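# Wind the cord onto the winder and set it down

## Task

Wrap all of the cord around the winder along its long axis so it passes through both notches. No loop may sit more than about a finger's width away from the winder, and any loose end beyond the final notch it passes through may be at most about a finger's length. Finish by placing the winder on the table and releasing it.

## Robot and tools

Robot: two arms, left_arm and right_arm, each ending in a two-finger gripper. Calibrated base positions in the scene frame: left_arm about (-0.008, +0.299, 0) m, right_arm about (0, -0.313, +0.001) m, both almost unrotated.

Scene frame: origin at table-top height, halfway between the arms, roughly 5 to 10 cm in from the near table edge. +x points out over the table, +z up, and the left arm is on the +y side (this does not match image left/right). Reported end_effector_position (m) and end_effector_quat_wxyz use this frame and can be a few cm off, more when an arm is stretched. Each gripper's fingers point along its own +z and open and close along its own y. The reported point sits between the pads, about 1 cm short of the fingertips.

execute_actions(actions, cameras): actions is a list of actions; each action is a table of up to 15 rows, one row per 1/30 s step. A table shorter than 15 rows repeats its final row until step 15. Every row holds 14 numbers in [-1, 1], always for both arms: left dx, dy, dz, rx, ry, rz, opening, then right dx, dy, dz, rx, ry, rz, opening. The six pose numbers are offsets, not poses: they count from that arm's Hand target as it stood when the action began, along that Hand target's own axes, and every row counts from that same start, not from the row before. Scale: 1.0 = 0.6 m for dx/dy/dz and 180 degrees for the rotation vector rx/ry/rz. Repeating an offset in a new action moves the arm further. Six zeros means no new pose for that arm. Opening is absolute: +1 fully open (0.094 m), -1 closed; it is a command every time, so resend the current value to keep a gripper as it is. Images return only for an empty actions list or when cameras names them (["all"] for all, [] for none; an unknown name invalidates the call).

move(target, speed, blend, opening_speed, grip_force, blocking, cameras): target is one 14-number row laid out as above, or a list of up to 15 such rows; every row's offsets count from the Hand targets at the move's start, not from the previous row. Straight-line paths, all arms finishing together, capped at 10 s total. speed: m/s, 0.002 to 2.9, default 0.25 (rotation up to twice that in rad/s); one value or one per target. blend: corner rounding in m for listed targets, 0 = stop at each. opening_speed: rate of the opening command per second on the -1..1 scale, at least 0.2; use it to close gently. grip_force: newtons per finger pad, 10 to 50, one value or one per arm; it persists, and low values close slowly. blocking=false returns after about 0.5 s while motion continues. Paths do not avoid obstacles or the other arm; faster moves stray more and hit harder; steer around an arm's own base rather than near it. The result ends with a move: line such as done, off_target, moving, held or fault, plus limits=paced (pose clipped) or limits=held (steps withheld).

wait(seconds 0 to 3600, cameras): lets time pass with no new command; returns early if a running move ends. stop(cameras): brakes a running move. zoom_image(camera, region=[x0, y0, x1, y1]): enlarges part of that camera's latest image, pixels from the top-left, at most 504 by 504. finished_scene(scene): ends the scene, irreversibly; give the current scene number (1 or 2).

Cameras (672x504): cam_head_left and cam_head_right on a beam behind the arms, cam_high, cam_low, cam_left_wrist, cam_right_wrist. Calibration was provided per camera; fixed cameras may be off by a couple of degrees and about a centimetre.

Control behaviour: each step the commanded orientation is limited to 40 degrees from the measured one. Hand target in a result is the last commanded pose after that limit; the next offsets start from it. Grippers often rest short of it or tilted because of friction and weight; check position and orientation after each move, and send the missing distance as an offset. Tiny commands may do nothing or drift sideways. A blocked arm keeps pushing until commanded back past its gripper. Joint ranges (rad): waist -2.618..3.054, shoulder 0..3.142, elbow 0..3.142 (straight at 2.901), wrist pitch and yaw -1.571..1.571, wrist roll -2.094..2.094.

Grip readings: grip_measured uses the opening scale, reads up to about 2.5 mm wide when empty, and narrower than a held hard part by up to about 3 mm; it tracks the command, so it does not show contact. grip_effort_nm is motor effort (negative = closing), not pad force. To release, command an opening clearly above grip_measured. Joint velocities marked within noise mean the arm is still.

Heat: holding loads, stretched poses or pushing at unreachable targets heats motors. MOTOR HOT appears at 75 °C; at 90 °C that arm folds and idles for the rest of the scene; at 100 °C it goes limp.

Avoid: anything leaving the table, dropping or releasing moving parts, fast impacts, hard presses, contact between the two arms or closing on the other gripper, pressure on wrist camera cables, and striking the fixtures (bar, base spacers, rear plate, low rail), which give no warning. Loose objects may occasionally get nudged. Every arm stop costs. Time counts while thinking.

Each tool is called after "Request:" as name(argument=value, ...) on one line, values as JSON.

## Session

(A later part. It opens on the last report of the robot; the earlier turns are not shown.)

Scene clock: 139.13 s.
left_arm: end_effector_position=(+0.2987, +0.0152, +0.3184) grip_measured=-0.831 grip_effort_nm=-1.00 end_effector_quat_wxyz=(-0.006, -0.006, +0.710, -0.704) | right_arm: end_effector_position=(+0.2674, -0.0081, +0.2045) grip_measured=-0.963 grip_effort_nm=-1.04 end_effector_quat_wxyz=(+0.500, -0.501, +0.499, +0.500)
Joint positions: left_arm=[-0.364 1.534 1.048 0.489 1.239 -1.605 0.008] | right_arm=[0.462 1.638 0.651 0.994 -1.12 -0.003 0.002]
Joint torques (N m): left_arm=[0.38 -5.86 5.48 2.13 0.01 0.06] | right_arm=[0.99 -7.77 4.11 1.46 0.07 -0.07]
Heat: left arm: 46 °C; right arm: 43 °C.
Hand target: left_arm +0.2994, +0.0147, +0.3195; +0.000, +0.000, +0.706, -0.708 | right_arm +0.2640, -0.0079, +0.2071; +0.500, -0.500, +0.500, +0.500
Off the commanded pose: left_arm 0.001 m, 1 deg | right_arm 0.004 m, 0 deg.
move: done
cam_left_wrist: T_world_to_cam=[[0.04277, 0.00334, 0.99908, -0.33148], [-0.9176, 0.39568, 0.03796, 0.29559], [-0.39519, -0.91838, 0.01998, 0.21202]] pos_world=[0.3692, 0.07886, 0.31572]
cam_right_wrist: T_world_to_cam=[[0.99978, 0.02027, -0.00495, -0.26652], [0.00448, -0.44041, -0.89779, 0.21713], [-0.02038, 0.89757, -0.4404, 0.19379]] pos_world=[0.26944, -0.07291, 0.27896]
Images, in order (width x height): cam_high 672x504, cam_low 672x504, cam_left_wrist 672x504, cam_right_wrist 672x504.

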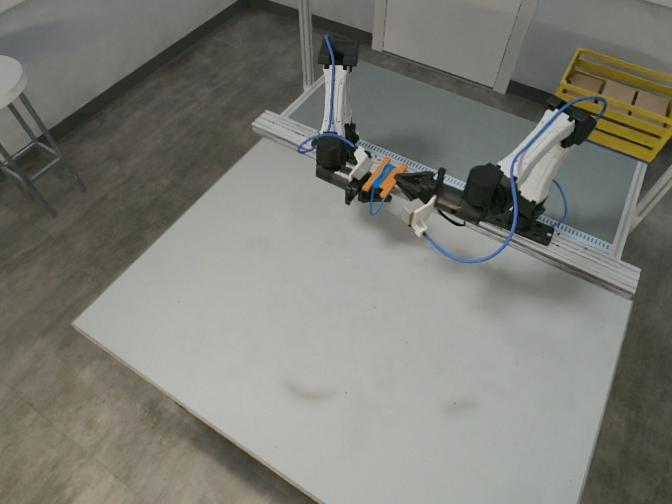

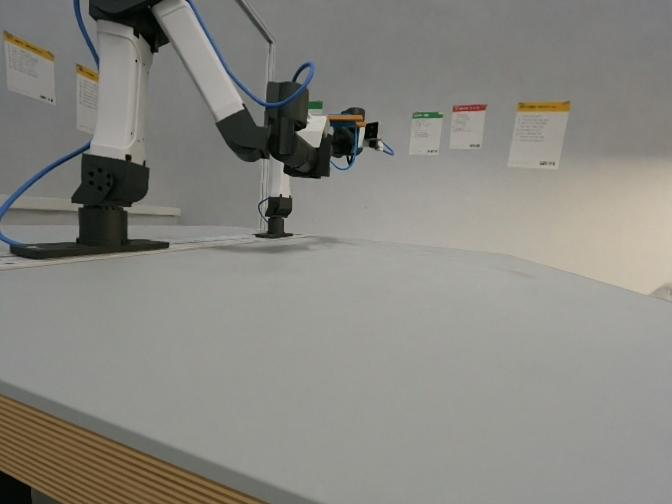

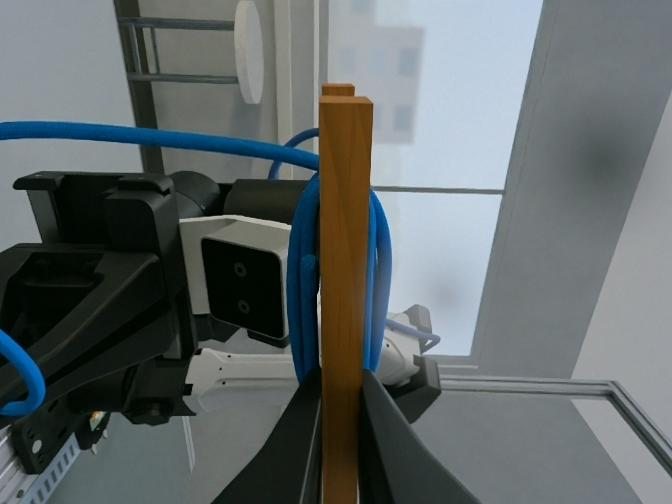

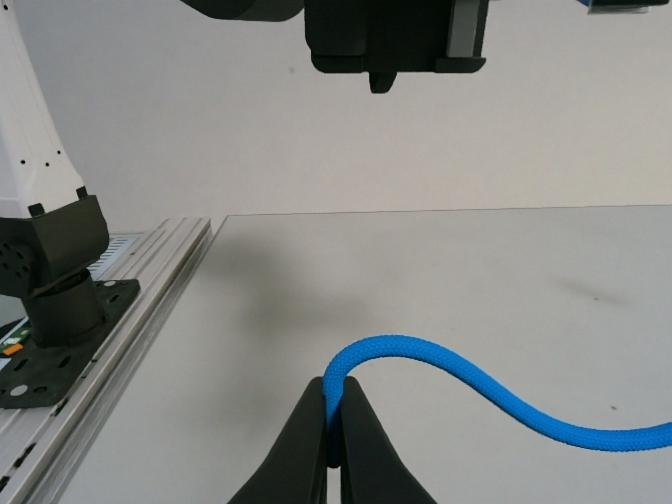

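Request:
move(target=[[0, 0, 0, 0, 0, 0, -0.92, 0.0318, 0.0983, 0.0065, 0, 0, 0, -1], [0, 0, 0, 0, 0, 0, -0.92, -0.1048, 0.1867, 0.0065, 0, 0, 0, -1], [0, 0, 0, 0, 0, 0, -0.92, -0.2748, 0.1433, -0.0035, 0, 0, 0, -1]], speed=0.22, blend=[0.03, 0.03, 0], cameras=["cam_high", "cam_left_wrist", "cam_low", "cam_right_wrist"])

Request:
zoom_image(camera="cam_high", region=[332, 90, 452, 250])

Request:
zoom_image(camera="cam_low", region=[260, 80, 400, 250])

Scene clock: 143.10 s.
left_arm: end_effector_position=(+0.2975, +0.0152, +0.3196) grip_measured=-0.831 grip_effort_nm=-1.00 end_effector_quat_wxyz=(-0.006, -0.001, +0.709, -0.705) | right_arm: end_effector_position=(+0.1779, -0.0106, +0.3642) grip_measured=-0.963 grip_effort_nm=-1.04 end_effector_quat_wxyz=(+0.495, -0.494, +0.509, +0.502)
Joint positions: left_arm=[-0.364 1.534 1.048 0.499 1.246 -1.608 0.008] | right_arm=[0.639 1.058 0.909 0.144 -0.932 0.01 0.002]
Joint torques (N m): left_arm=[0.36 -5.7 5.31 2.07 -0.08 0.05] | right_arm=[0.12 -1.99 8.16 1.63 -0.08 -0.2]
Heat: left arm: 46 °C; right arm: 42 °C.
Hand target: left_arm +0.2994, +0.0147, +0.3195; +0.000, +0.000, +0.706, -0.708 | right_arm +0.1779, -0.0100, +0.3719; +0.500, -0.500, +0.500, +0.500
Off the commanded pose: left_arm 0.002 m, 1 deg | right_arm 0.008 m, 1 deg.
move: done
cam_left_wrist: T_world_to_cam=[[0.0369, 0.00602, 0.9993, -0.33096], [-0.91504, 0.40215, 0.03137, 0.29563], [-0.40168, -0.91555, 0.02034, 0.21327]] pos_world=[0.3684, 0.07836, 0.31711]
cam_right_wrist: T_world_to_cam=[[0.99954, 0.00945, -0.02896, -0.16741], [-0.02172, -0.44564, -0.89495, 0.36325], [-0.02136, 0.89516, -0.44523, 0.26639]] pos_world=[0.18091, -0.075, 0.43885]
Images, in order (width x height): cam_high 672x504, cam_low 672x504, cam_left_wrist 672x504, cam_right_wrist 672x504.

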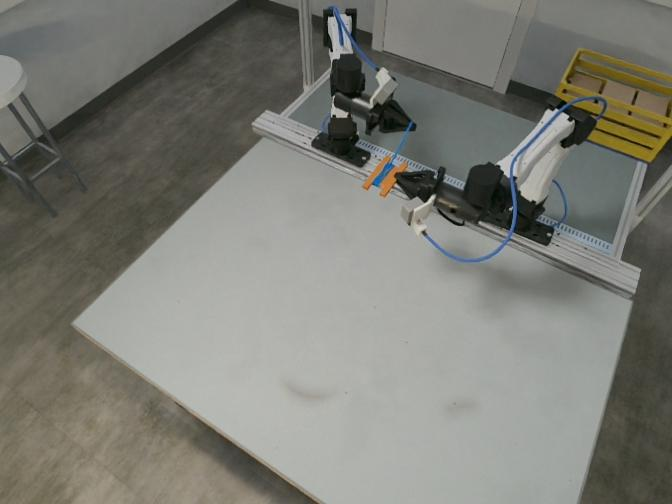

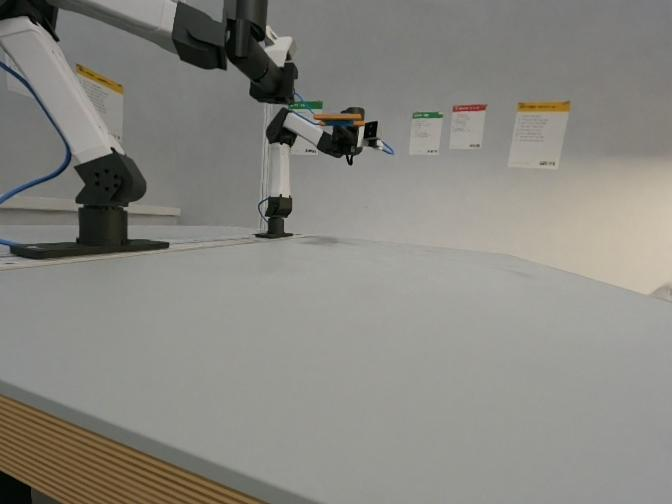

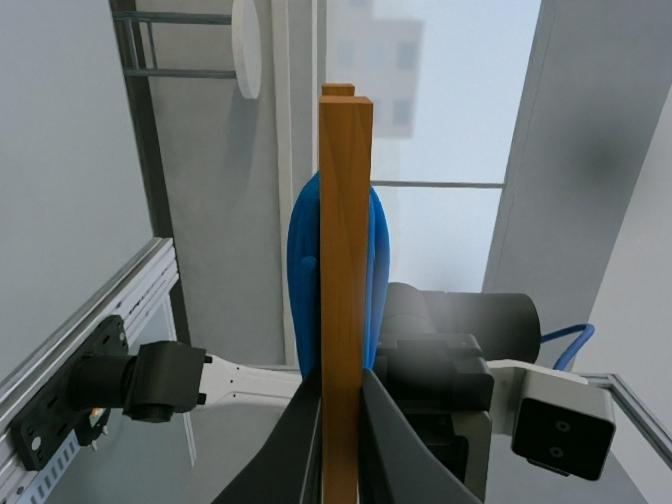

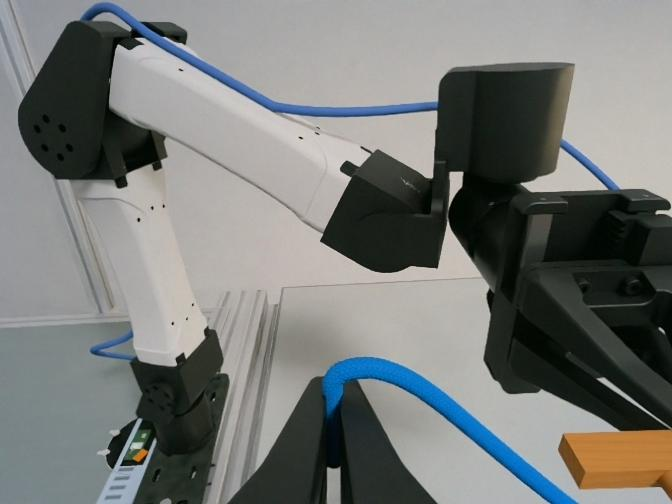

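Scaled by 3.150 from the camera's image (finer frame: 960x720).

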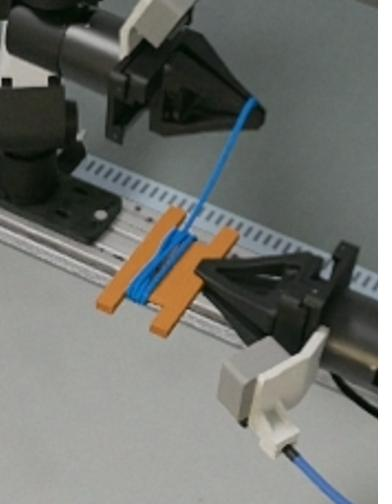

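Scaled by 2.965 from the camera's image (finer frame: 960x720).

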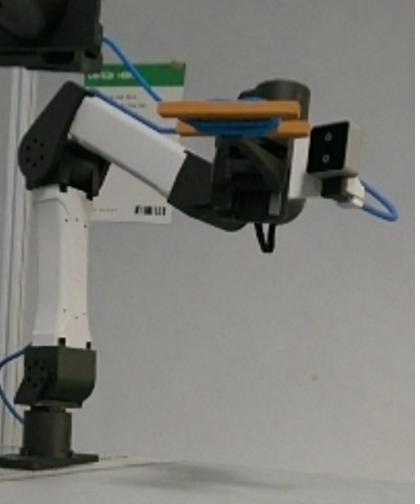

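Request:
move(target=[[0, 0, 0, 0, 0, 0, -0.92, -0.0135, -0.0452, -0.0633, 0, 0, 0, -1], [0, 0, 0, 0, 0, 0, -0.92, -0.0385, -0.1485, -0.0633, 0, 0, 0, -1], [0, 0, 0, 0, 0, 0, -0.92, -0.0218, -0.2452, -0.055, 0, 0, -0.25, -1], [0, 0, 0, 0, 0, 0, -0.92, -0.0052, -0.2902, -0.0383, 0, 0, -0.5, -1]], speed=0.3, blend=[0.02, 0.03, 0.03, 0], cameras=["cam_high", "cam_left_wrist", "cam_right_wrist"])

Request:
zoom_image(camera="cam_high", region=[332, 90, 452, 250])

Scene clock: 148.17 s.
left_arm: end_effector_position=(+0.2975, +0.0152, +0.3196) grip_measured=-0.831 grip_effort_nm=-1.01 end_effector_quat_wxyz=(-0.006, -0.001, +0.709, -0.705) | right_arm: end_effector_position=(+0.3508, -0.0333, +0.3717) grip_measured=-0.963 grip_effort_nm=-1.04 end_effector_quat_wxyz=(+0.708, -0.706, +0.006, -0.002)
Joint positions: left_arm=[-0.364 1.534 1.048 0.499 1.246 -1.608 0.008] | right_arm=[0.301 1.63 1.369 0.283 -1.267 -1.551 0.002]
Joint torques (N m): left_arm=[0.39 -5.76 5.41 2.06 -0.07 0.06] | right_arm=[0.12 -5.98 7.8 1.27 -0.07 -0.07]
Heat: left arm: 45 °C; right arm: 42 °C.
Hand target: left_arm +0.2994, +0.0147, +0.3195; +0.000, +0.000, +0.706, -0.708 | right_arm +0.3521, -0.0330, +0.3751; +0.707, -0.707, +0.000, +0.000
Off the commanded pose: left_arm 0.002 m, 1 deg | right_arm 0.004 m, 1 deg.
move: done
cam_left_wrist: T_world_to_cam=[[0.0369, 0.00602, 0.9993, -0.33096], [-0.91504, 0.40215, 0.03137, 0.29563], [-0.40168, -0.91555, 0.02034, 0.21327]] pos_world=[0.3684, 0.07836, 0.31711]
cam_right_wrist: T_world_to_cam=[[0.01365, 0.01389, 0.99981, -0.37621], [0.89274, -0.45053, -0.00593, -0.28776], [0.45036, 0.89265, -0.01855, -0.03041]] pos_world=[0.27572, -0.09727, 0.37386]

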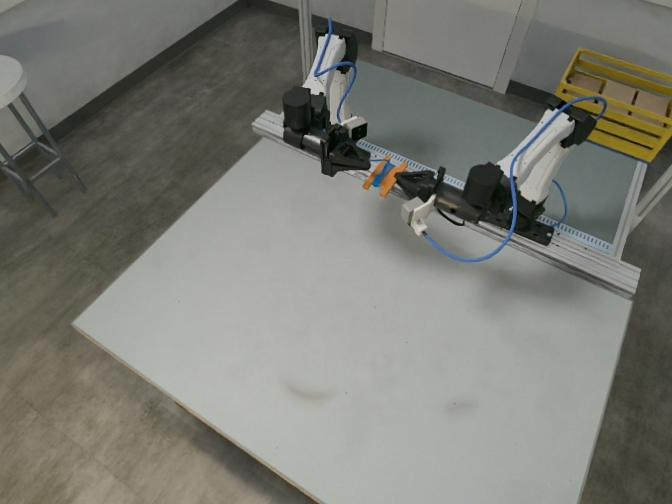

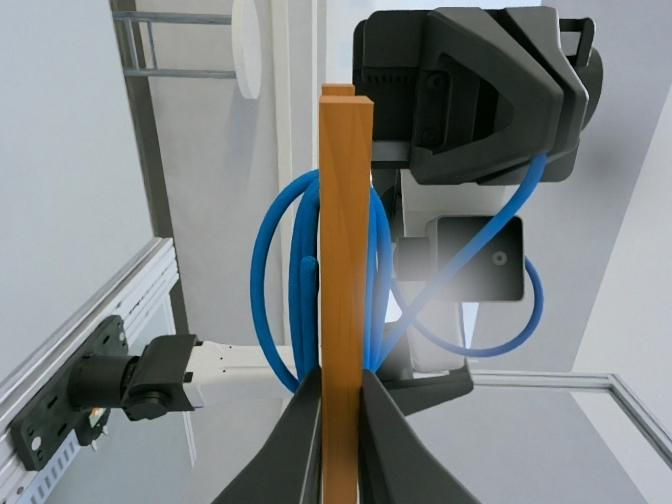

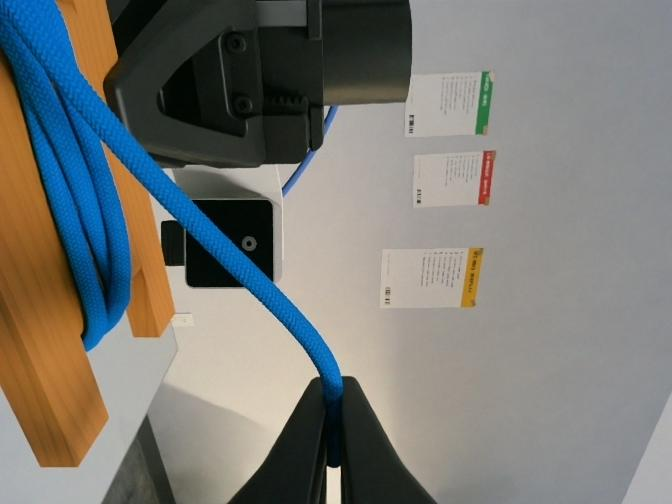

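Scaled by 3.150 from the camera's image (finer frame: 960x720).

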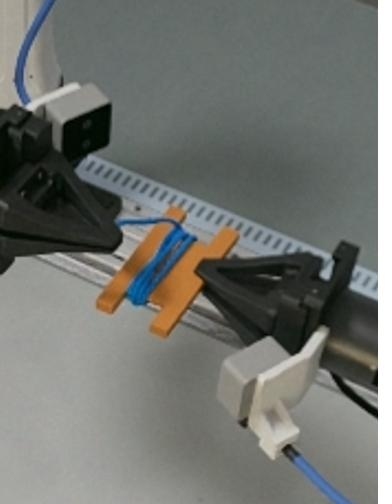

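Request:
move(target=[[0, 0, 0, 0, 0, 0, -0.92, 0.0332, 0.0502, 0.0383, 0, 0, 0, -1], [0, 0, 0, 0, 0, 0, -0.92, 0.0398, 0.0835, 0.045, 0, 0, 0, -1]], speed=0.12, blend=[0.01, 0], cameras=["cam_left_wrist", "cam_right_wrist", "cam_high"])

Request:
zoom_image(camera="cam_high", region=[332, 90, 452, 250])

Scene clock: 150.07 s.
left_arm: end_effector_position=(+0.2975, +0.0152, +0.3196) grip_measured=-0.831 grip_effort_nm=-1.01 end_effector_quat_wxyz=(-0.006, -0.001, +0.709, -0.705) | right_arm: end_effector_position=(+0.3741, -0.0096, +0.3350) grip_measured=-0.963 grip_effort_nm=-1.05 end_effector_quat_wxyz=(+0.709, -0.705, -0.007, -0.009)
Joint positions: left_arm=[-0.364 1.534 1.048 0.499 1.246 -1.608 0.008] | right_arm=[0.341 1.76 1.369 0.415 -1.235 -1.578 0.002]
Joint torques (N m): left_arm=[0.32 -5.74 5.37 2.07 -0.07 0.04] | right_arm=[0.79 -6.9 4.92 1.49 0.07 0.09]
Heat: left arm: 45 °C; right arm: 42 °C.
Hand target: left_arm +0.2994, +0.0147, +0.3195; +0.000, +0.000, +0.706, -0.708 | right_arm +0.3759, -0.0060, +0.3250; +0.707, -0.707, +0.000, +0.000
Off the commanded pose: left_arm 0.002 m, 1 deg | right_arm 0.011 m, 1 deg.
move: off_target (right_arm)
cam_left_wrist: T_world_to_cam=[[0.0369, 0.00602, 0.9993, -0.33096], [-0.91504, 0.40215, 0.03137, 0.29563], [-0.40168, -0.91555, 0.02034, 0.21327]] pos_world=[0.3684, 0.07836, 0.31711]
cam_right_wrist: T_world_to_cam=[[-0.01506, 0.01278, 0.99981, -0.32943], [0.89613, -0.44338, 0.01917, -0.30768], [0.44354, 0.89624, -0.00477, -0.06483]] pos_world=[0.29951, -0.07411, 0.33495]
Images, in order (width x height): cam_high 672x504, cam_left_wrist 672x504, cam_right_wrist 672x504.

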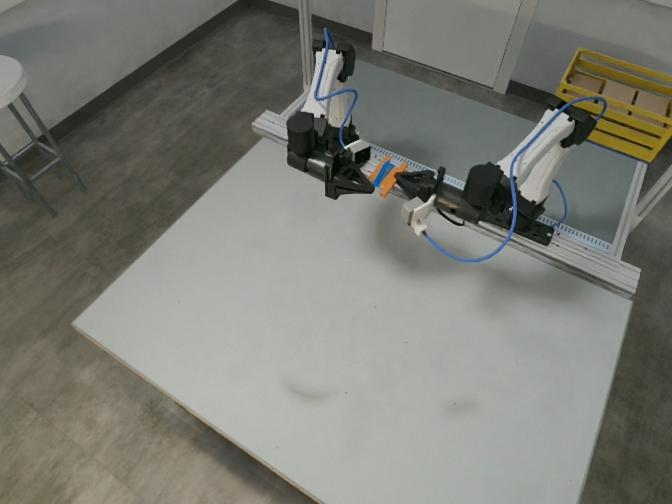

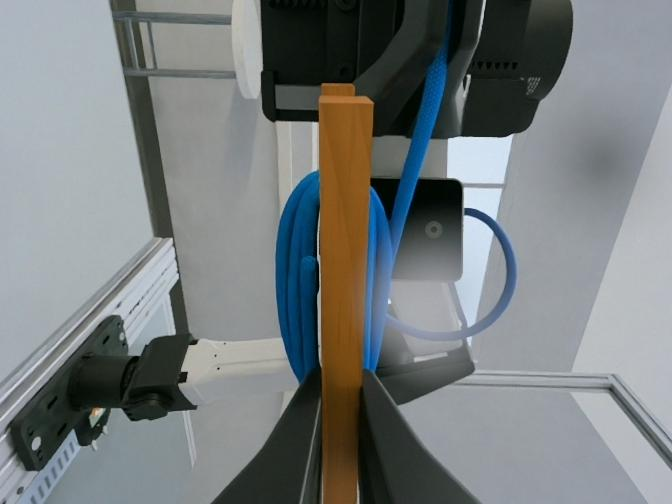

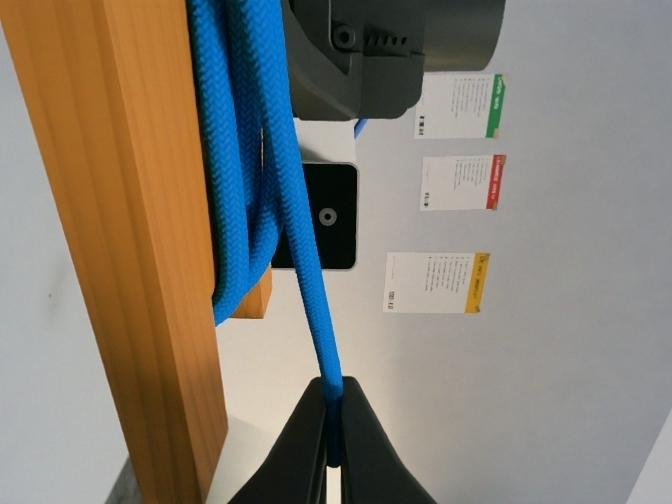

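Scaled by 3.150 from the camera's image (finer frame: 960x720).

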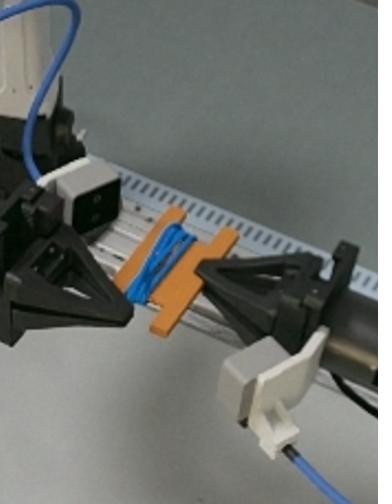

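Request:
move(target=[0, 0, 0, 0, 0, 0, -0.92, -0.0032, 0.0483, 0.002, 0, 0, 0, -1], speed=0.1, cameras=["cam_left_wrist", "cam_right_wrist"])

Scene clock: 151.47 s.
left_arm: end_effector_position=(+0.2979, +0.0153, +0.3097) grip_measured=-0.831 grip_effort_nm=-1.01 end_effector_quat_wxyz=(-0.024, -0.020, +0.714, -0.700) | right_arm: end_effector_position=(+0.3730, -0.0095, +0.3139) grip_measured=-0.963 grip_effort_nm=-1.05 end_effector_quat_wxyz=(+0.712, -0.701, -0.016, -0.022)
Joint positions: left_arm=[-0.364 1.539 1.036 0.47 1.245 -1.618 0.008] | right_arm=[0.342 1.774 1.282 0.548 -1.228 -1.579 0.002]
Joint torques (N m): left_arm=[0.35 -6.48 6.45 2.29 -0.04 0.2] | right_arm=[0.99 -6.28 4.55 1.34 0.07 0.11]
Heat: left arm: 45 °C; right arm: 42 °C.
Hand target: left_arm +0.2994, +0.0147, +0.3197; +0.001, +0.000, +0.706, -0.708 | right_arm +0.3741, -0.0049, +0.2961; +0.707, -0.707, +0.000, -0.001
Off the commanded pose: left_arm 0.010 m, 4 deg | right_arm 0.018 m, 3 deg.
move: off_target (right_arm)
cam_left_wrist: T_world_to_cam=[[0.0896, -0.00863, 0.99594, -0.33553], [-0.91254, 0.39994, 0.08557, 0.27877], [-0.39905, -0.9165, 0.02796, 0.21054]] pos_world=[0.36847, 0.07857, 0.30443]
cam_right_wrist: T_world_to_cam=[[-0.04677, 0.00197, 0.9989, -0.29638], [0.89291, -0.4482, 0.04269, -0.31245], [0.44779, 0.89393, 0.01921, -0.07357]] pos_world=[0.29807, -0.0737, 0.3108]

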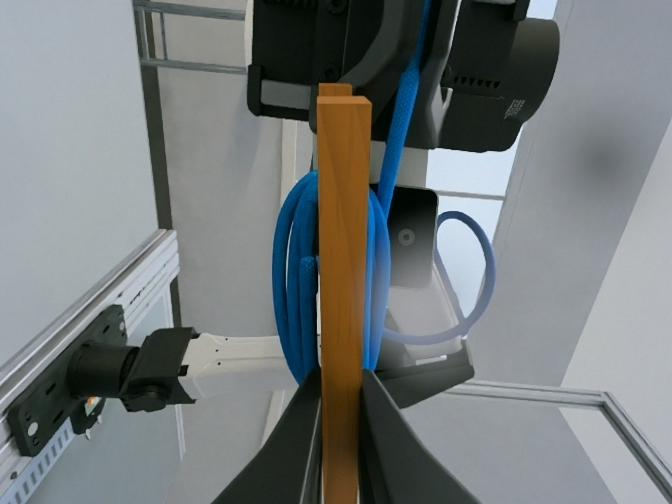

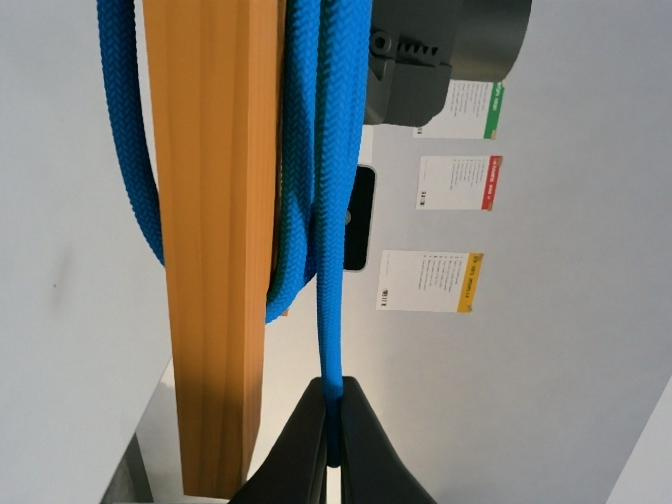

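Request:
move(target=[[0, 0, 0, 0, 0, 0, -0.92, 0, -0.028, 0, 0, 0, 0.25, -1], [0, 0, 0, 0, 0, 0, -0.92, 0, -0.028, 0, 0, 0, 0.25, -0.6]], speed=0.15, opening_speed=0.6, cameras=["cam_left_wrist", "cam_right_wrist"])

Scene clock: 156.63 s.
left_arm: end_effector_position=(+0.2955, +0.0153, +0.3116) grip_measured=-0.831 grip_effort_nm=-1.01 end_effector_quat_wxyz=(-0.024, -0.011, +0.712, -0.701) | right_arm: end_effector_position=(+0.3769, -0.0092, +0.3111) grip_measured=-0.603 grip_effort_nm=0.09 end_effector_quat_wxyz=(+0.657, -0.651, +0.277, +0.260)
Joint positions: left_arm=[-0.364 1.539 1.036 0.485 1.259 -1.618 0.008] | right_arm=[0.342 1.774 1.298 0.481 -1.212 -0.794 0.019]
Joint torques (N m): left_arm=[0.36 -6.39 6.42 2.2 -0.18 0.18] | right_arm=[1.16 -7.61 7.09 1.43 -0.14 0.06]
Heat: left arm: 45 °C; right arm: 42 °C.
Hand target: left_arm +0.2994, +0.0147, +0.3196; +0.000, +0.000, +0.706, -0.708 | right_arm +0.3741, -0.0049, +0.3129; +0.653, -0.653, +0.270, +0.270
Off the commanded pose: left_arm 0.009 m, 3 deg | right_arm 0.005 m, 1 deg.
move: done
cam_left_wrist: T_world_to_cam=[[0.07609, -0.00494, 0.99709, -0.33358], [-0.90793, 0.41301, 0.07133, 0.27933], [-0.41216, -0.91071, 0.02694, 0.21367]] pos_world=[0.36706, 0.07758, 0.30693]
cam_right_wrist: T_world_to_cam=[[0.70777, 0.00081, 0.70644, -0.4869], [0.62871, -0.45675, -0.62936, -0.00711], [0.32216, 0.88959, -0.32378, 0.07836]] pos_world=[0.32384, -0.07256, 0.36486]

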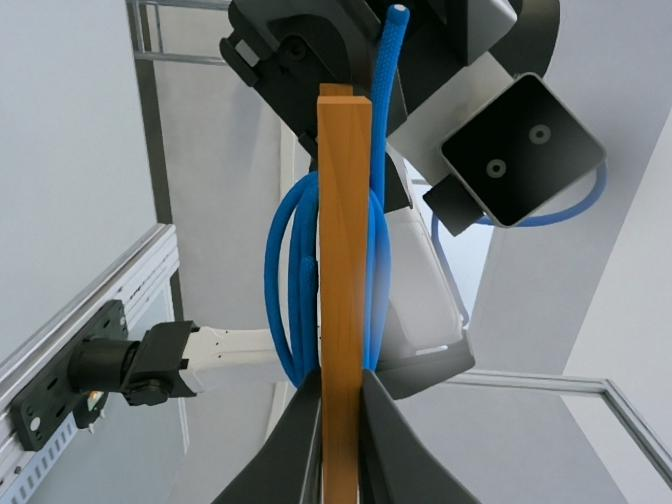

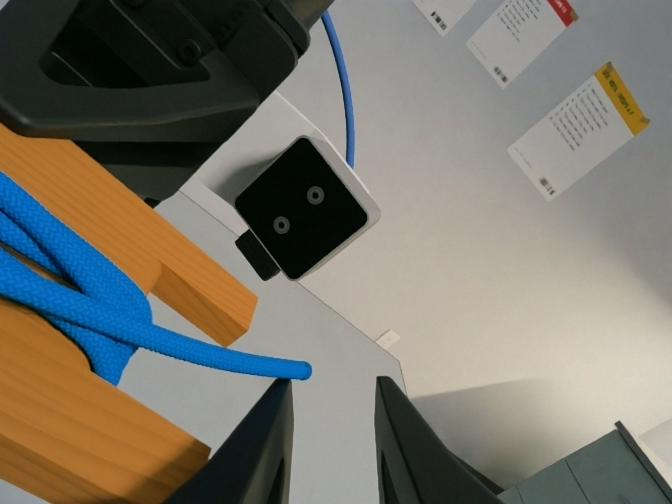

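Request:
move(target=[[0, 0, 0, 0, 0, 0, -0.92, 0.038, -0.038, 0, 0, 0, 0, -0.6], [0, 0, 0, 0, 0, 0, -0.92, 0.038, -0.038, -0.2, 0, 0, 0, -0.6]], speed=[0.12, 0.2], blend=[0.005, 0], cameras=["cam_left_wrist", "cam_right_wrist", "cam_low", "cam_high"])

Request:
zoom_image(camera="cam_low", region=[260, 80, 400, 250])

Request:
zoom_image(camera="cam_high", region=[332, 90, 452, 250])

Scene clock: 165.23 s.
left_arm: end_effector_position=(+0.2975, +0.0153, +0.3124) grip_measured=-0.831 grip_effort_nm=-1.01 end_effector_quat_wxyz=(-0.018, -0.012, +0.712, -0.702) | right_arm: end_effector_position=(+0.4136, -0.1222, +0.3046) grip_measured=-0.602 grip_effort_nm=0.07 end_effector_quat_wxyz=(+0.651, -0.651, +0.280, +0.274)
Joint positions: left_arm=[-0.364 1.539 1.036 0.491 1.248 -1.618 0.008] | right_arm=[0.046 1.845 1.366 0.474 -1.524 -0.779 0.019]
Joint torques (N m): left_arm=[0.38 -6.34 6.42 2.13 -0.08 0.17] | right_arm=[-0.2 -11.26 4.88 1.4 -0.13 0.04]
Heat: left arm: 45 °C; right arm: 42 °C.
Hand target: left_arm +0.2994, +0.0147, +0.3196; +0.001, +0.000, +0.706, -0.708 | right_arm +0.4062, -0.1248, +0.3129; +0.653, -0.653, +0.271, +0.270
Off the commanded pose: left_arm 0.007 m, 3 deg | right_arm 0.011 m, 1 deg.
move: off_target (right_arm)
cam_left_wrist: T_world_to_cam=[[0.06991, -0.00203, 0.99755, -0.33296], [-0.91298, 0.40282, 0.06481, 0.28482], [-0.40197, -0.91528, 0.02631, 0.21161]] pos_world=[0.36838, 0.07827, 0.30812]
cam_right_wrist: T_world_to_cam=[[0.725, 0.01376, 0.68861, -0.50821], [0.62026, -0.4477, -0.64408, -0.07682], [0.29943, 0.89408, -0.33312, 0.17782]] pos_world=[0.36286, -0.18639, 0.35971]
Images, in order (width x height): cam_high 672x504, cam_low 672x504, cam_left_wrist 672x504, cam_right_wrist 672x504.

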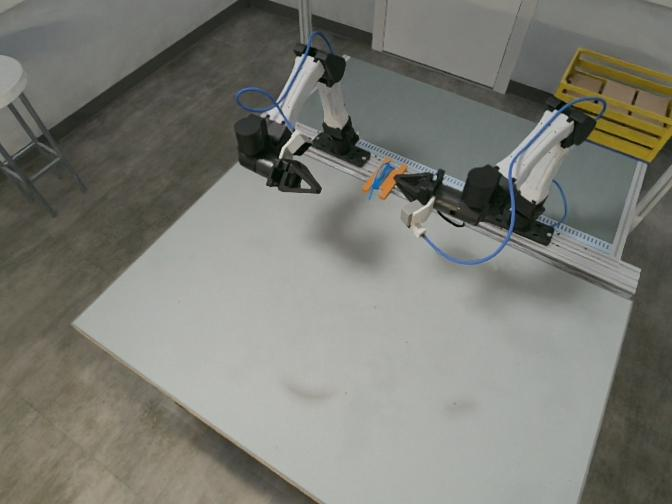

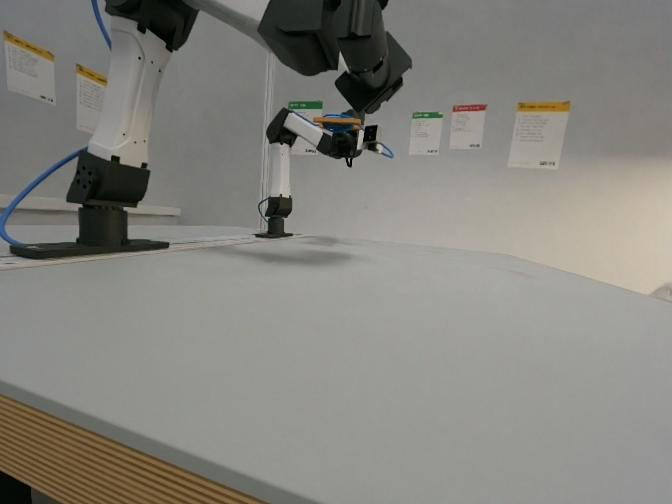

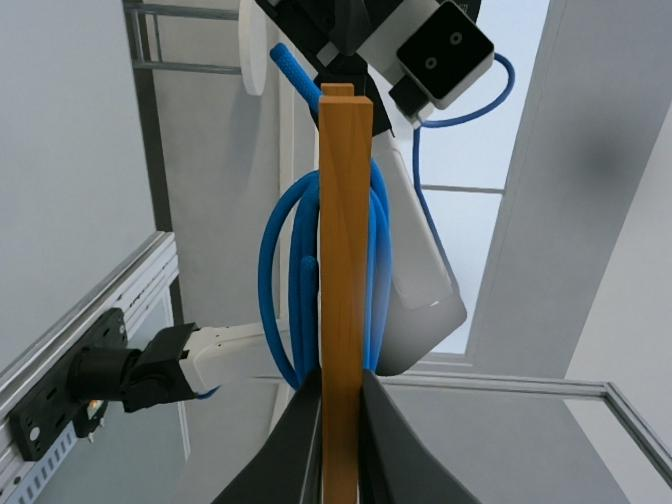

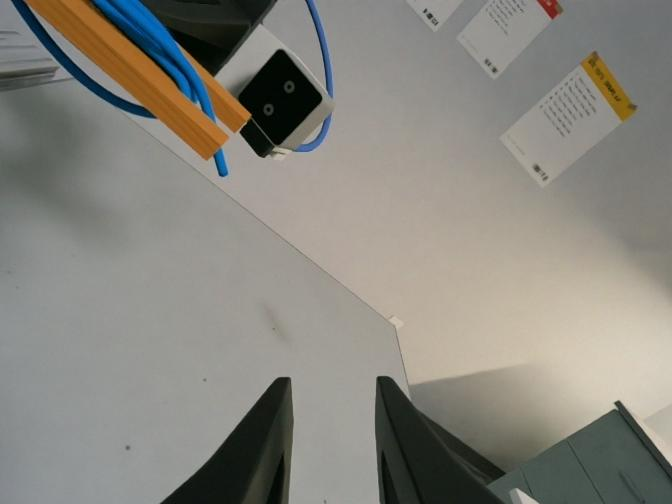

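Scaled by 2.965 from the camera's image (finer frame: 960x720).

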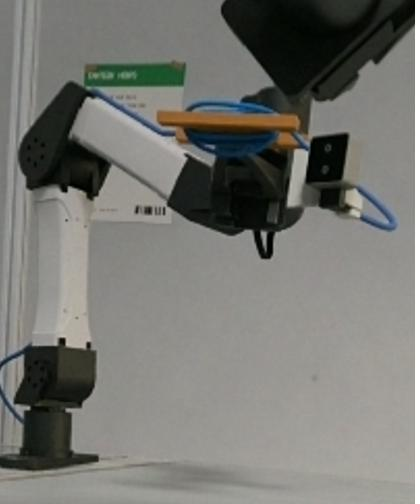

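Scaled by 3.150 from the camera's image (finer frame: 960x720).

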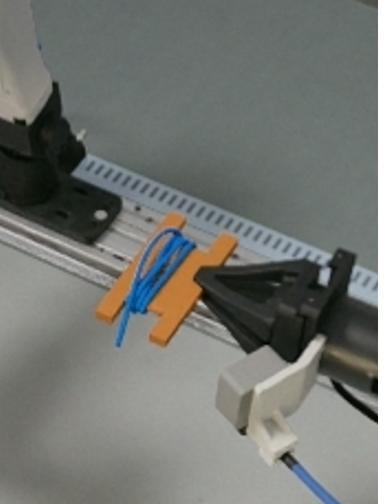

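Request:
move(target=[0, 0.3358, 0, 0, 0, 0.013, -0.92, 0.0079, 0.2582, -0.0587, 0.232, 0.56, 0.56, 0.5], speed=0.4, cameras=["cam_left_wrist", "cam_right_wrist", "cam_low", "cam_high"])

Request:
zoom_image(camera="cam_low", region=[260, 130, 400, 270])

Scene clock: 172.20 s.
left_arm: end_effector_position=(+0.3003, +0.0159, +0.1162) grip_measured=-0.831 grip_effort_nm=-1.00 end_effector_quat_wxyz=(+0.004, +0.006, +0.713, -0.702) | right_arm: end_effector_position=(+0.2989, -0.1613, +0.1986) grip_measured=+0.498 grip_effort_nm=0.07 end_effector_quat_wxyz=(+0.034, -0.004, +0.999, +0.017)
Joint positions: left_arm=[-0.368 2.073 0.702 1.352 1.238 -1.555 0.008] | right_arm=[0.477 1.77 1.833 -1.55 0 0.46 0.07]
Joint torques (N m): left_arm=[-0.09 -6.89 3.04 2.27 -0.05 0.07] | right_arm=[0.44 -6.16 6.46 0.45 0.08 0.06]
Motor temperatures (°C): left_arm=[24 34 44 45 25 25 28] | right_arm=[22 42 37 37 24 26 27]
Heat: left arm: 45 °C; right arm: 42 °C.
Hand target: left_arm +0.2995, +0.0140, +0.1181; +0.015, +0.014, +0.706, -0.708 | right_arm +0.3001, -0.1600, +0.1999; +0.001, +0.000, +1.000, +0.000
Off the commanded pose: left_arm 0.003 m, 2 deg | right_arm 0.002 m, 4 deg.
joint sent to its limit (right arm) — joint 4 (wrist pitch), lower limit. The joint targets are off in orientation, not in position.
move: off_target (right_arm)
cam_left_wrist: T_world_to_cam=[[0.01373, -0.00388, 0.9999, -0.12077], [-0.91702, 0.3986, 0.01413, 0.30699], [-0.39862, -0.91712, 0.00191, 0.22037]] pos_world=[0.37101, 0.07927, 0.11599]
cam_right_wrist: T_world_to_cam=[[0.00446, -0.99862, -0.05232, -0.15237], [-0.92532, -0.02396, 0.37842, 0.23578], [-0.37916, 0.04673, -0.92415, 0.39531]] pos_world=[0.36873, -0.16498, 0.26813]
Images, in order (width x height): cam_high 672x504, cam_low 672x504, cam_left_wrist 672x504, cam_right_wrist 672x504.

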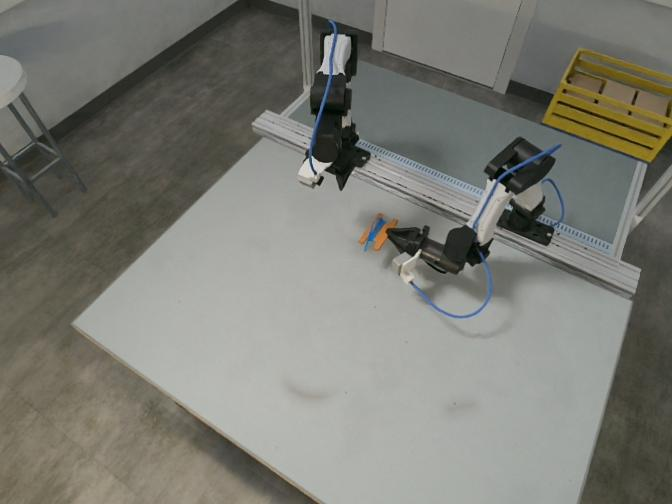

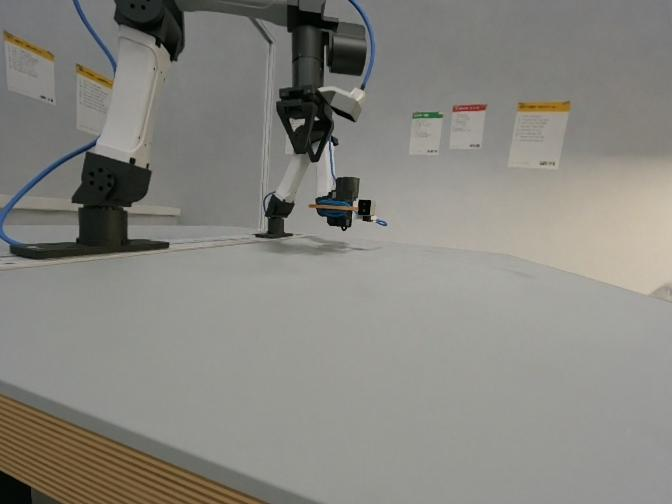

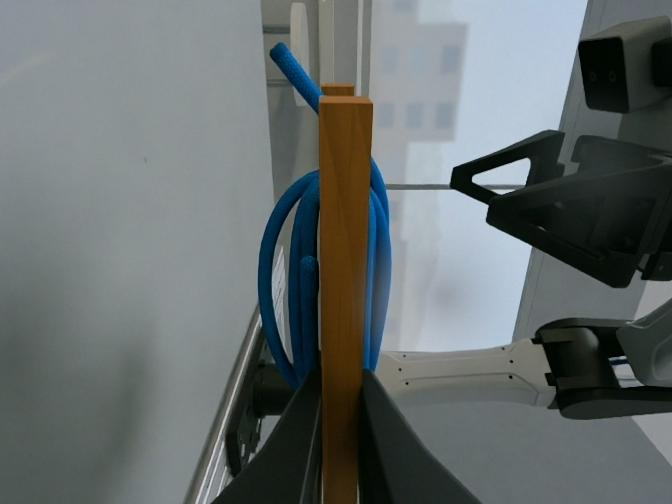

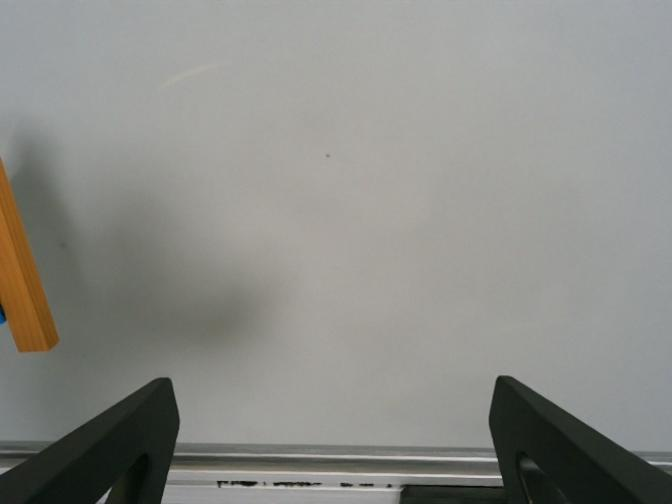

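Scaled by 3.600 from the camera's image (finer frame: 960x720).

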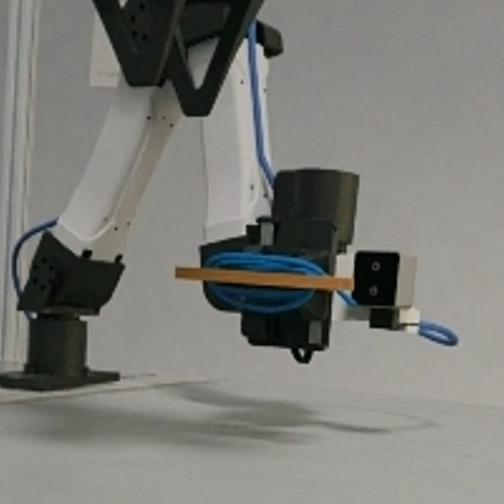

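Request:
move(target=[0, 0, 0, 0, 0, 0, -0.92, 0.0427, 0.2567, 0.0083, 0, 0, 0, 0.5], speed=0.2, cameras=["cam_left_wrist", "cam_right_wrist"])

Scene clock: 175.00 s.
left_arm: end_effector_position=(+0.3005, +0.0159, +0.1175) grip_measured=-0.831 grip_effort_nm=-1.00 end_effector_quat_wxyz=(+0.005, +0.006, +0.711, -0.703) | right_arm: end_effector_position=(+0.2731, -0.0079, +0.1959) grip_measured=+0.498 grip_effort_nm=0.08 end_effector_quat_wxyz=(+0.048, -0.005, +0.997, +0.055)
Joint positions: left_arm=[-0.368 2.073 0.702 1.362 1.236 -1.561 0.008] | right_arm=[0.85 2.024 2.159 -1.552 0.002 0.831 0.07]
Joint torques (N m): left_arm=[-0.12 -6.58 3.1 2.32 -0.06 0.05] | right_arm=[0.69 -7.69 6.45 0.5 0.12 0.06]
Heat: left arm: 45 °C; right arm: 42 °C.
Hand target: left_arm +0.2995, +0.0141, +0.1181; +0.015, +0.014, +0.706, -0.708 | right_arm +0.2745, -0.0060, +0.1950; +0.001, +0.000, +1.000, +0.000
Off the commanded pose: left_arm 0.002 m, 2 deg | right_arm 0.003 m, 8 deg.
joint sent to its limit (right arm) — joint 4 (wrist pitch), lower limit. The joint targets are off in orientation, not in position.
move: off_target (right_arm)
cam_left_wrist: T_world_to_cam=[[0.01046, -0.00074, 0.99994, -0.12111], [-0.91749, 0.39763, 0.00989, 0.30778], [-0.39761, -0.91755, 0.00348, 0.21998]] pos_world=[0.37112, 0.07937, 0.11729]
cam_right_wrist: T_world_to_cam=[[0.01055, -0.99189, -0.12665, 0.01374], [-0.93556, -0.0545, 0.34893, 0.22492], [-0.353, 0.11481, -0.92855, 0.37025]] pos_world=[0.34098, -0.01663, 0.26705]

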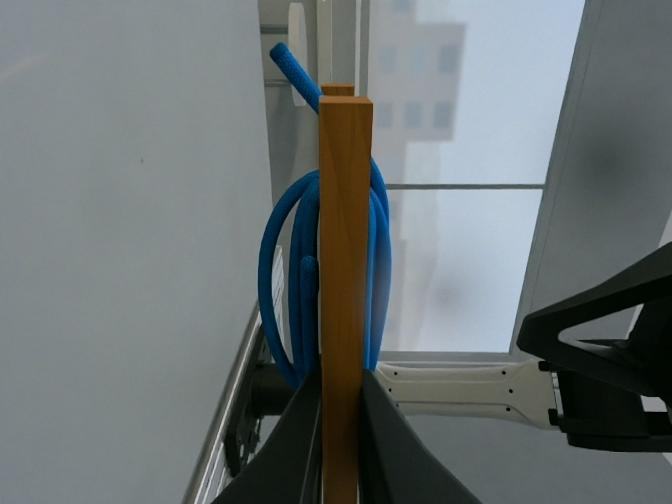

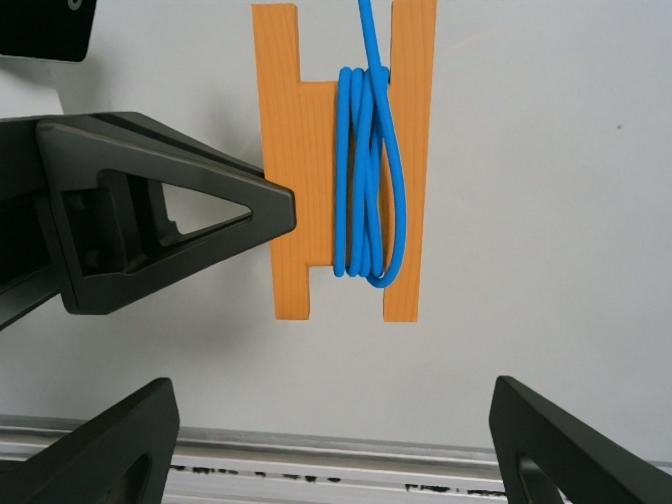

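Request:
move(target=[0, 0, 0, 0, 0, 0, -0.92, 0, 0.01, 0.1283, 0, 0, 0, 0.5], speed=0.12, cameras=["cam_left_wrist", "cam_right_wrist", "cam_low"])

Request:
zoom_image(camera="cam_low", region=[260, 130, 400, 270])

Scene clock: 178.03 s.
left_arm: end_effector_position=(+0.3009, +0.0159, +0.1158) grip_measured=-0.831 grip_effort_nm=-1.01 end_effector_quat_wxyz=(+0.004, +0.004, +0.712, -0.702) | right_arm: end_effector_position=(+0.2738, -0.0041, +0.1261) grip_measured=+0.498 grip_effort_nm=0.08 end_effector_quat_wxyz=(+0.001, -0.003, +1.000, +0.003)
Joint positions: left_arm=[-0.368 2.078 0.702 1.362 1.234 -1.561 0.008] | right_arm=[0.854 2.127 2.041 -1.471 0.002 0.841 0.07]
Joint torques (N m): left_arm=[-0.08 -7.12 3.06 2.3 -0.03 0.05] | right_arm=[0.99 -8.68 4.53 0.51 0.12 0.08]
Heat: left arm: 46 °C; right arm: 42 °C.
Hand target: left_arm +0.2995, +0.0141, +0.1181; +0.015, +0.014, +0.706, -0.708 | right_arm +0.2746, -0.0001, +0.1179; +0.001, +0.000, +1.000, +0.000
Off the commanded pose: left_arm 0.003 m, 2 deg | right_arm 0.009 m, 0 deg.
move: done
cam_left_wrist: T_world_to_cam=[[0.01478, -0.00211, 0.99989, -0.1208], [-0.91839, 0.39542, 0.01441, 0.30802], [-0.39541, -0.9185, 0.00391, 0.2194]] pos_world=[0.37142, 0.07947, 0.1155]
cam_right_wrist: T_world_to_cam=[[-0.00091, -0.99972, -0.02352, -0.00122], [-0.89893, -0.00949, 0.43799, 0.22912], [-0.43809, 0.02154, -0.89867, 0.32437]] pos_world=[0.34806, -0.00603, 0.19112]
Images, in order (width x height): cam_low 672x504, cam_left_wrist 672x504, cam_right_wrist 672x504.

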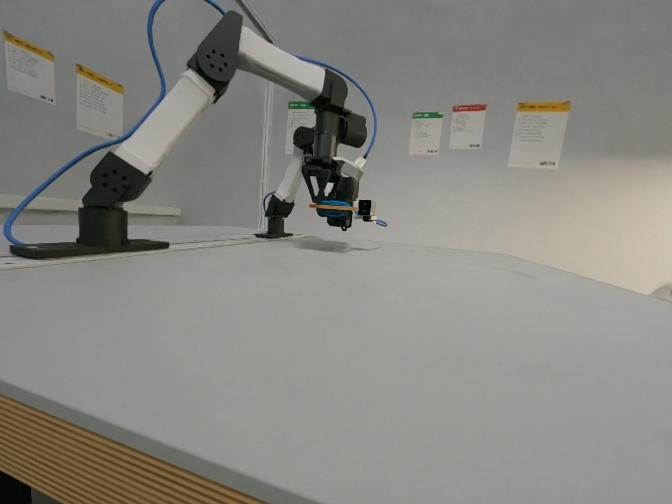

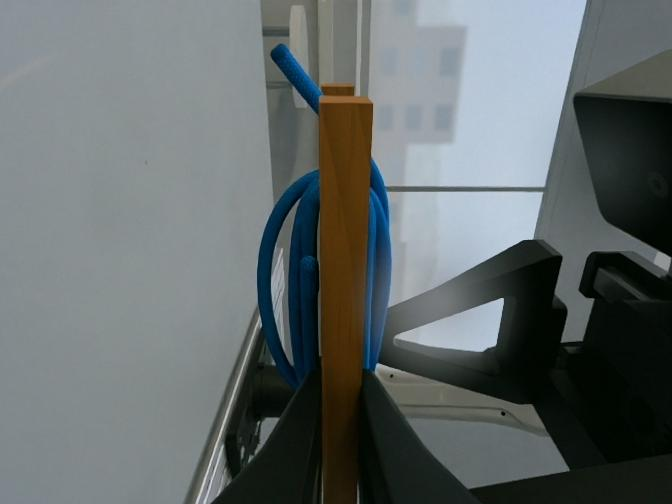

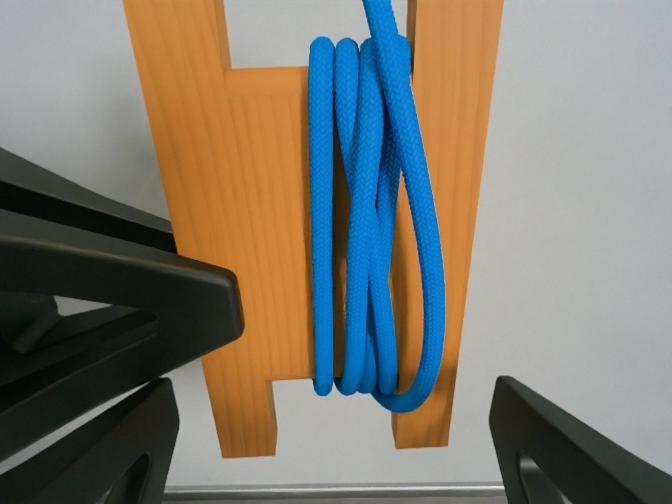

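Scaled by 3.600 from the camera's image (finer frame: 960x720).

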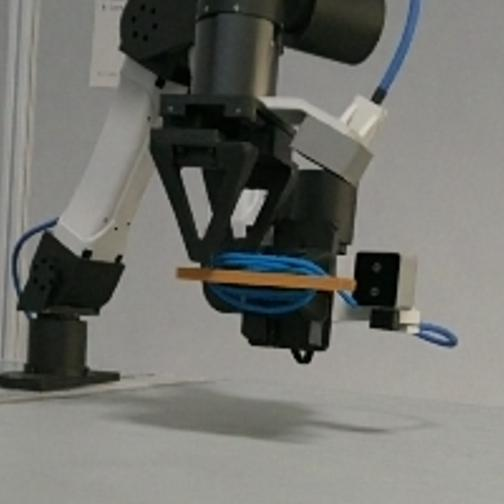

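Request:
move(target=[0, 0, 0, 0, 0, 0, -0.92, 0, 0.003, 0.0158, 0, 0, -0.014, 0.5], speed=0.06, cameras=["cam_right_wrist"])

Scene clock: 179.70 s.
left_arm: end_effector_position=(+0.3018, +0.0159, +0.1158) grip_measured=-0.831 grip_effort_nm=-1.00 end_effector_quat_wxyz=(+0.006, +0.002, +0.712, -0.702) | right_arm: end_effector_position=(+0.2727, -0.0032, +0.1185) grip_measured=+0.498 grip_effort_nm=0.07 end_effector_quat_wxyz=(+0.000, -0.015, +1.000, +0.001)
Joint positions: left_arm=[-0.368 2.078 0.702 1.362 1.229 -1.561 0.008] | right_arm=[0.858 2.127 2.01 -1.444 0.002 0.82 0.07]
Joint torques (N m): left_arm=[-0.1 -7.01 3.07 2.33 0.02 0.07] | right_arm=[0.84 -8.64 4.33 0.64 0.08 -0.16]
Heat: left arm: 46 °C; right arm: 42 °C.
Hand target: left_arm +0.2995, +0.0141, +0.1181; +0.015, +0.014, +0.706, -0.708 | right_arm +0.2746, +0.0018, +0.1085; +0.001, -0.022, +1.000, +0.000
Off the commanded pose: left_arm 0.004 m, 2 deg | right_arm 0.011 m, 1 deg.
move: off_target (right_arm)
cam_right_wrist: T_world_to_cam=[[0.02349, -0.99952, -0.02044, -0.00744], [-0.89726, -0.03009, 0.44047, 0.2306], [-0.44088, 0.00799, -0.89753, 0.31758]] pos_world=[0.34709, -0.00303, 0.18331]

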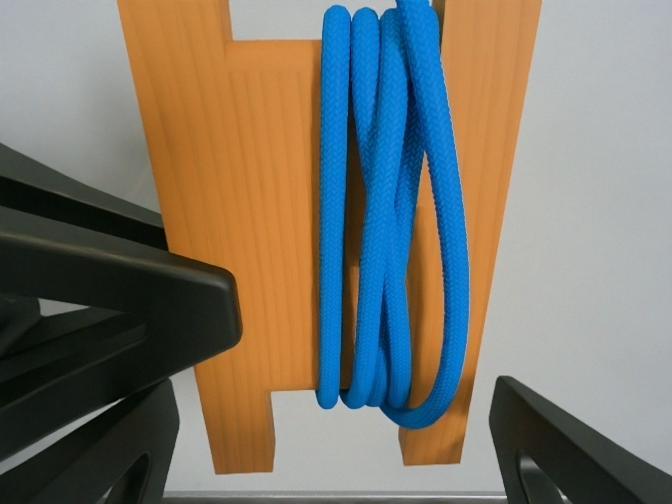

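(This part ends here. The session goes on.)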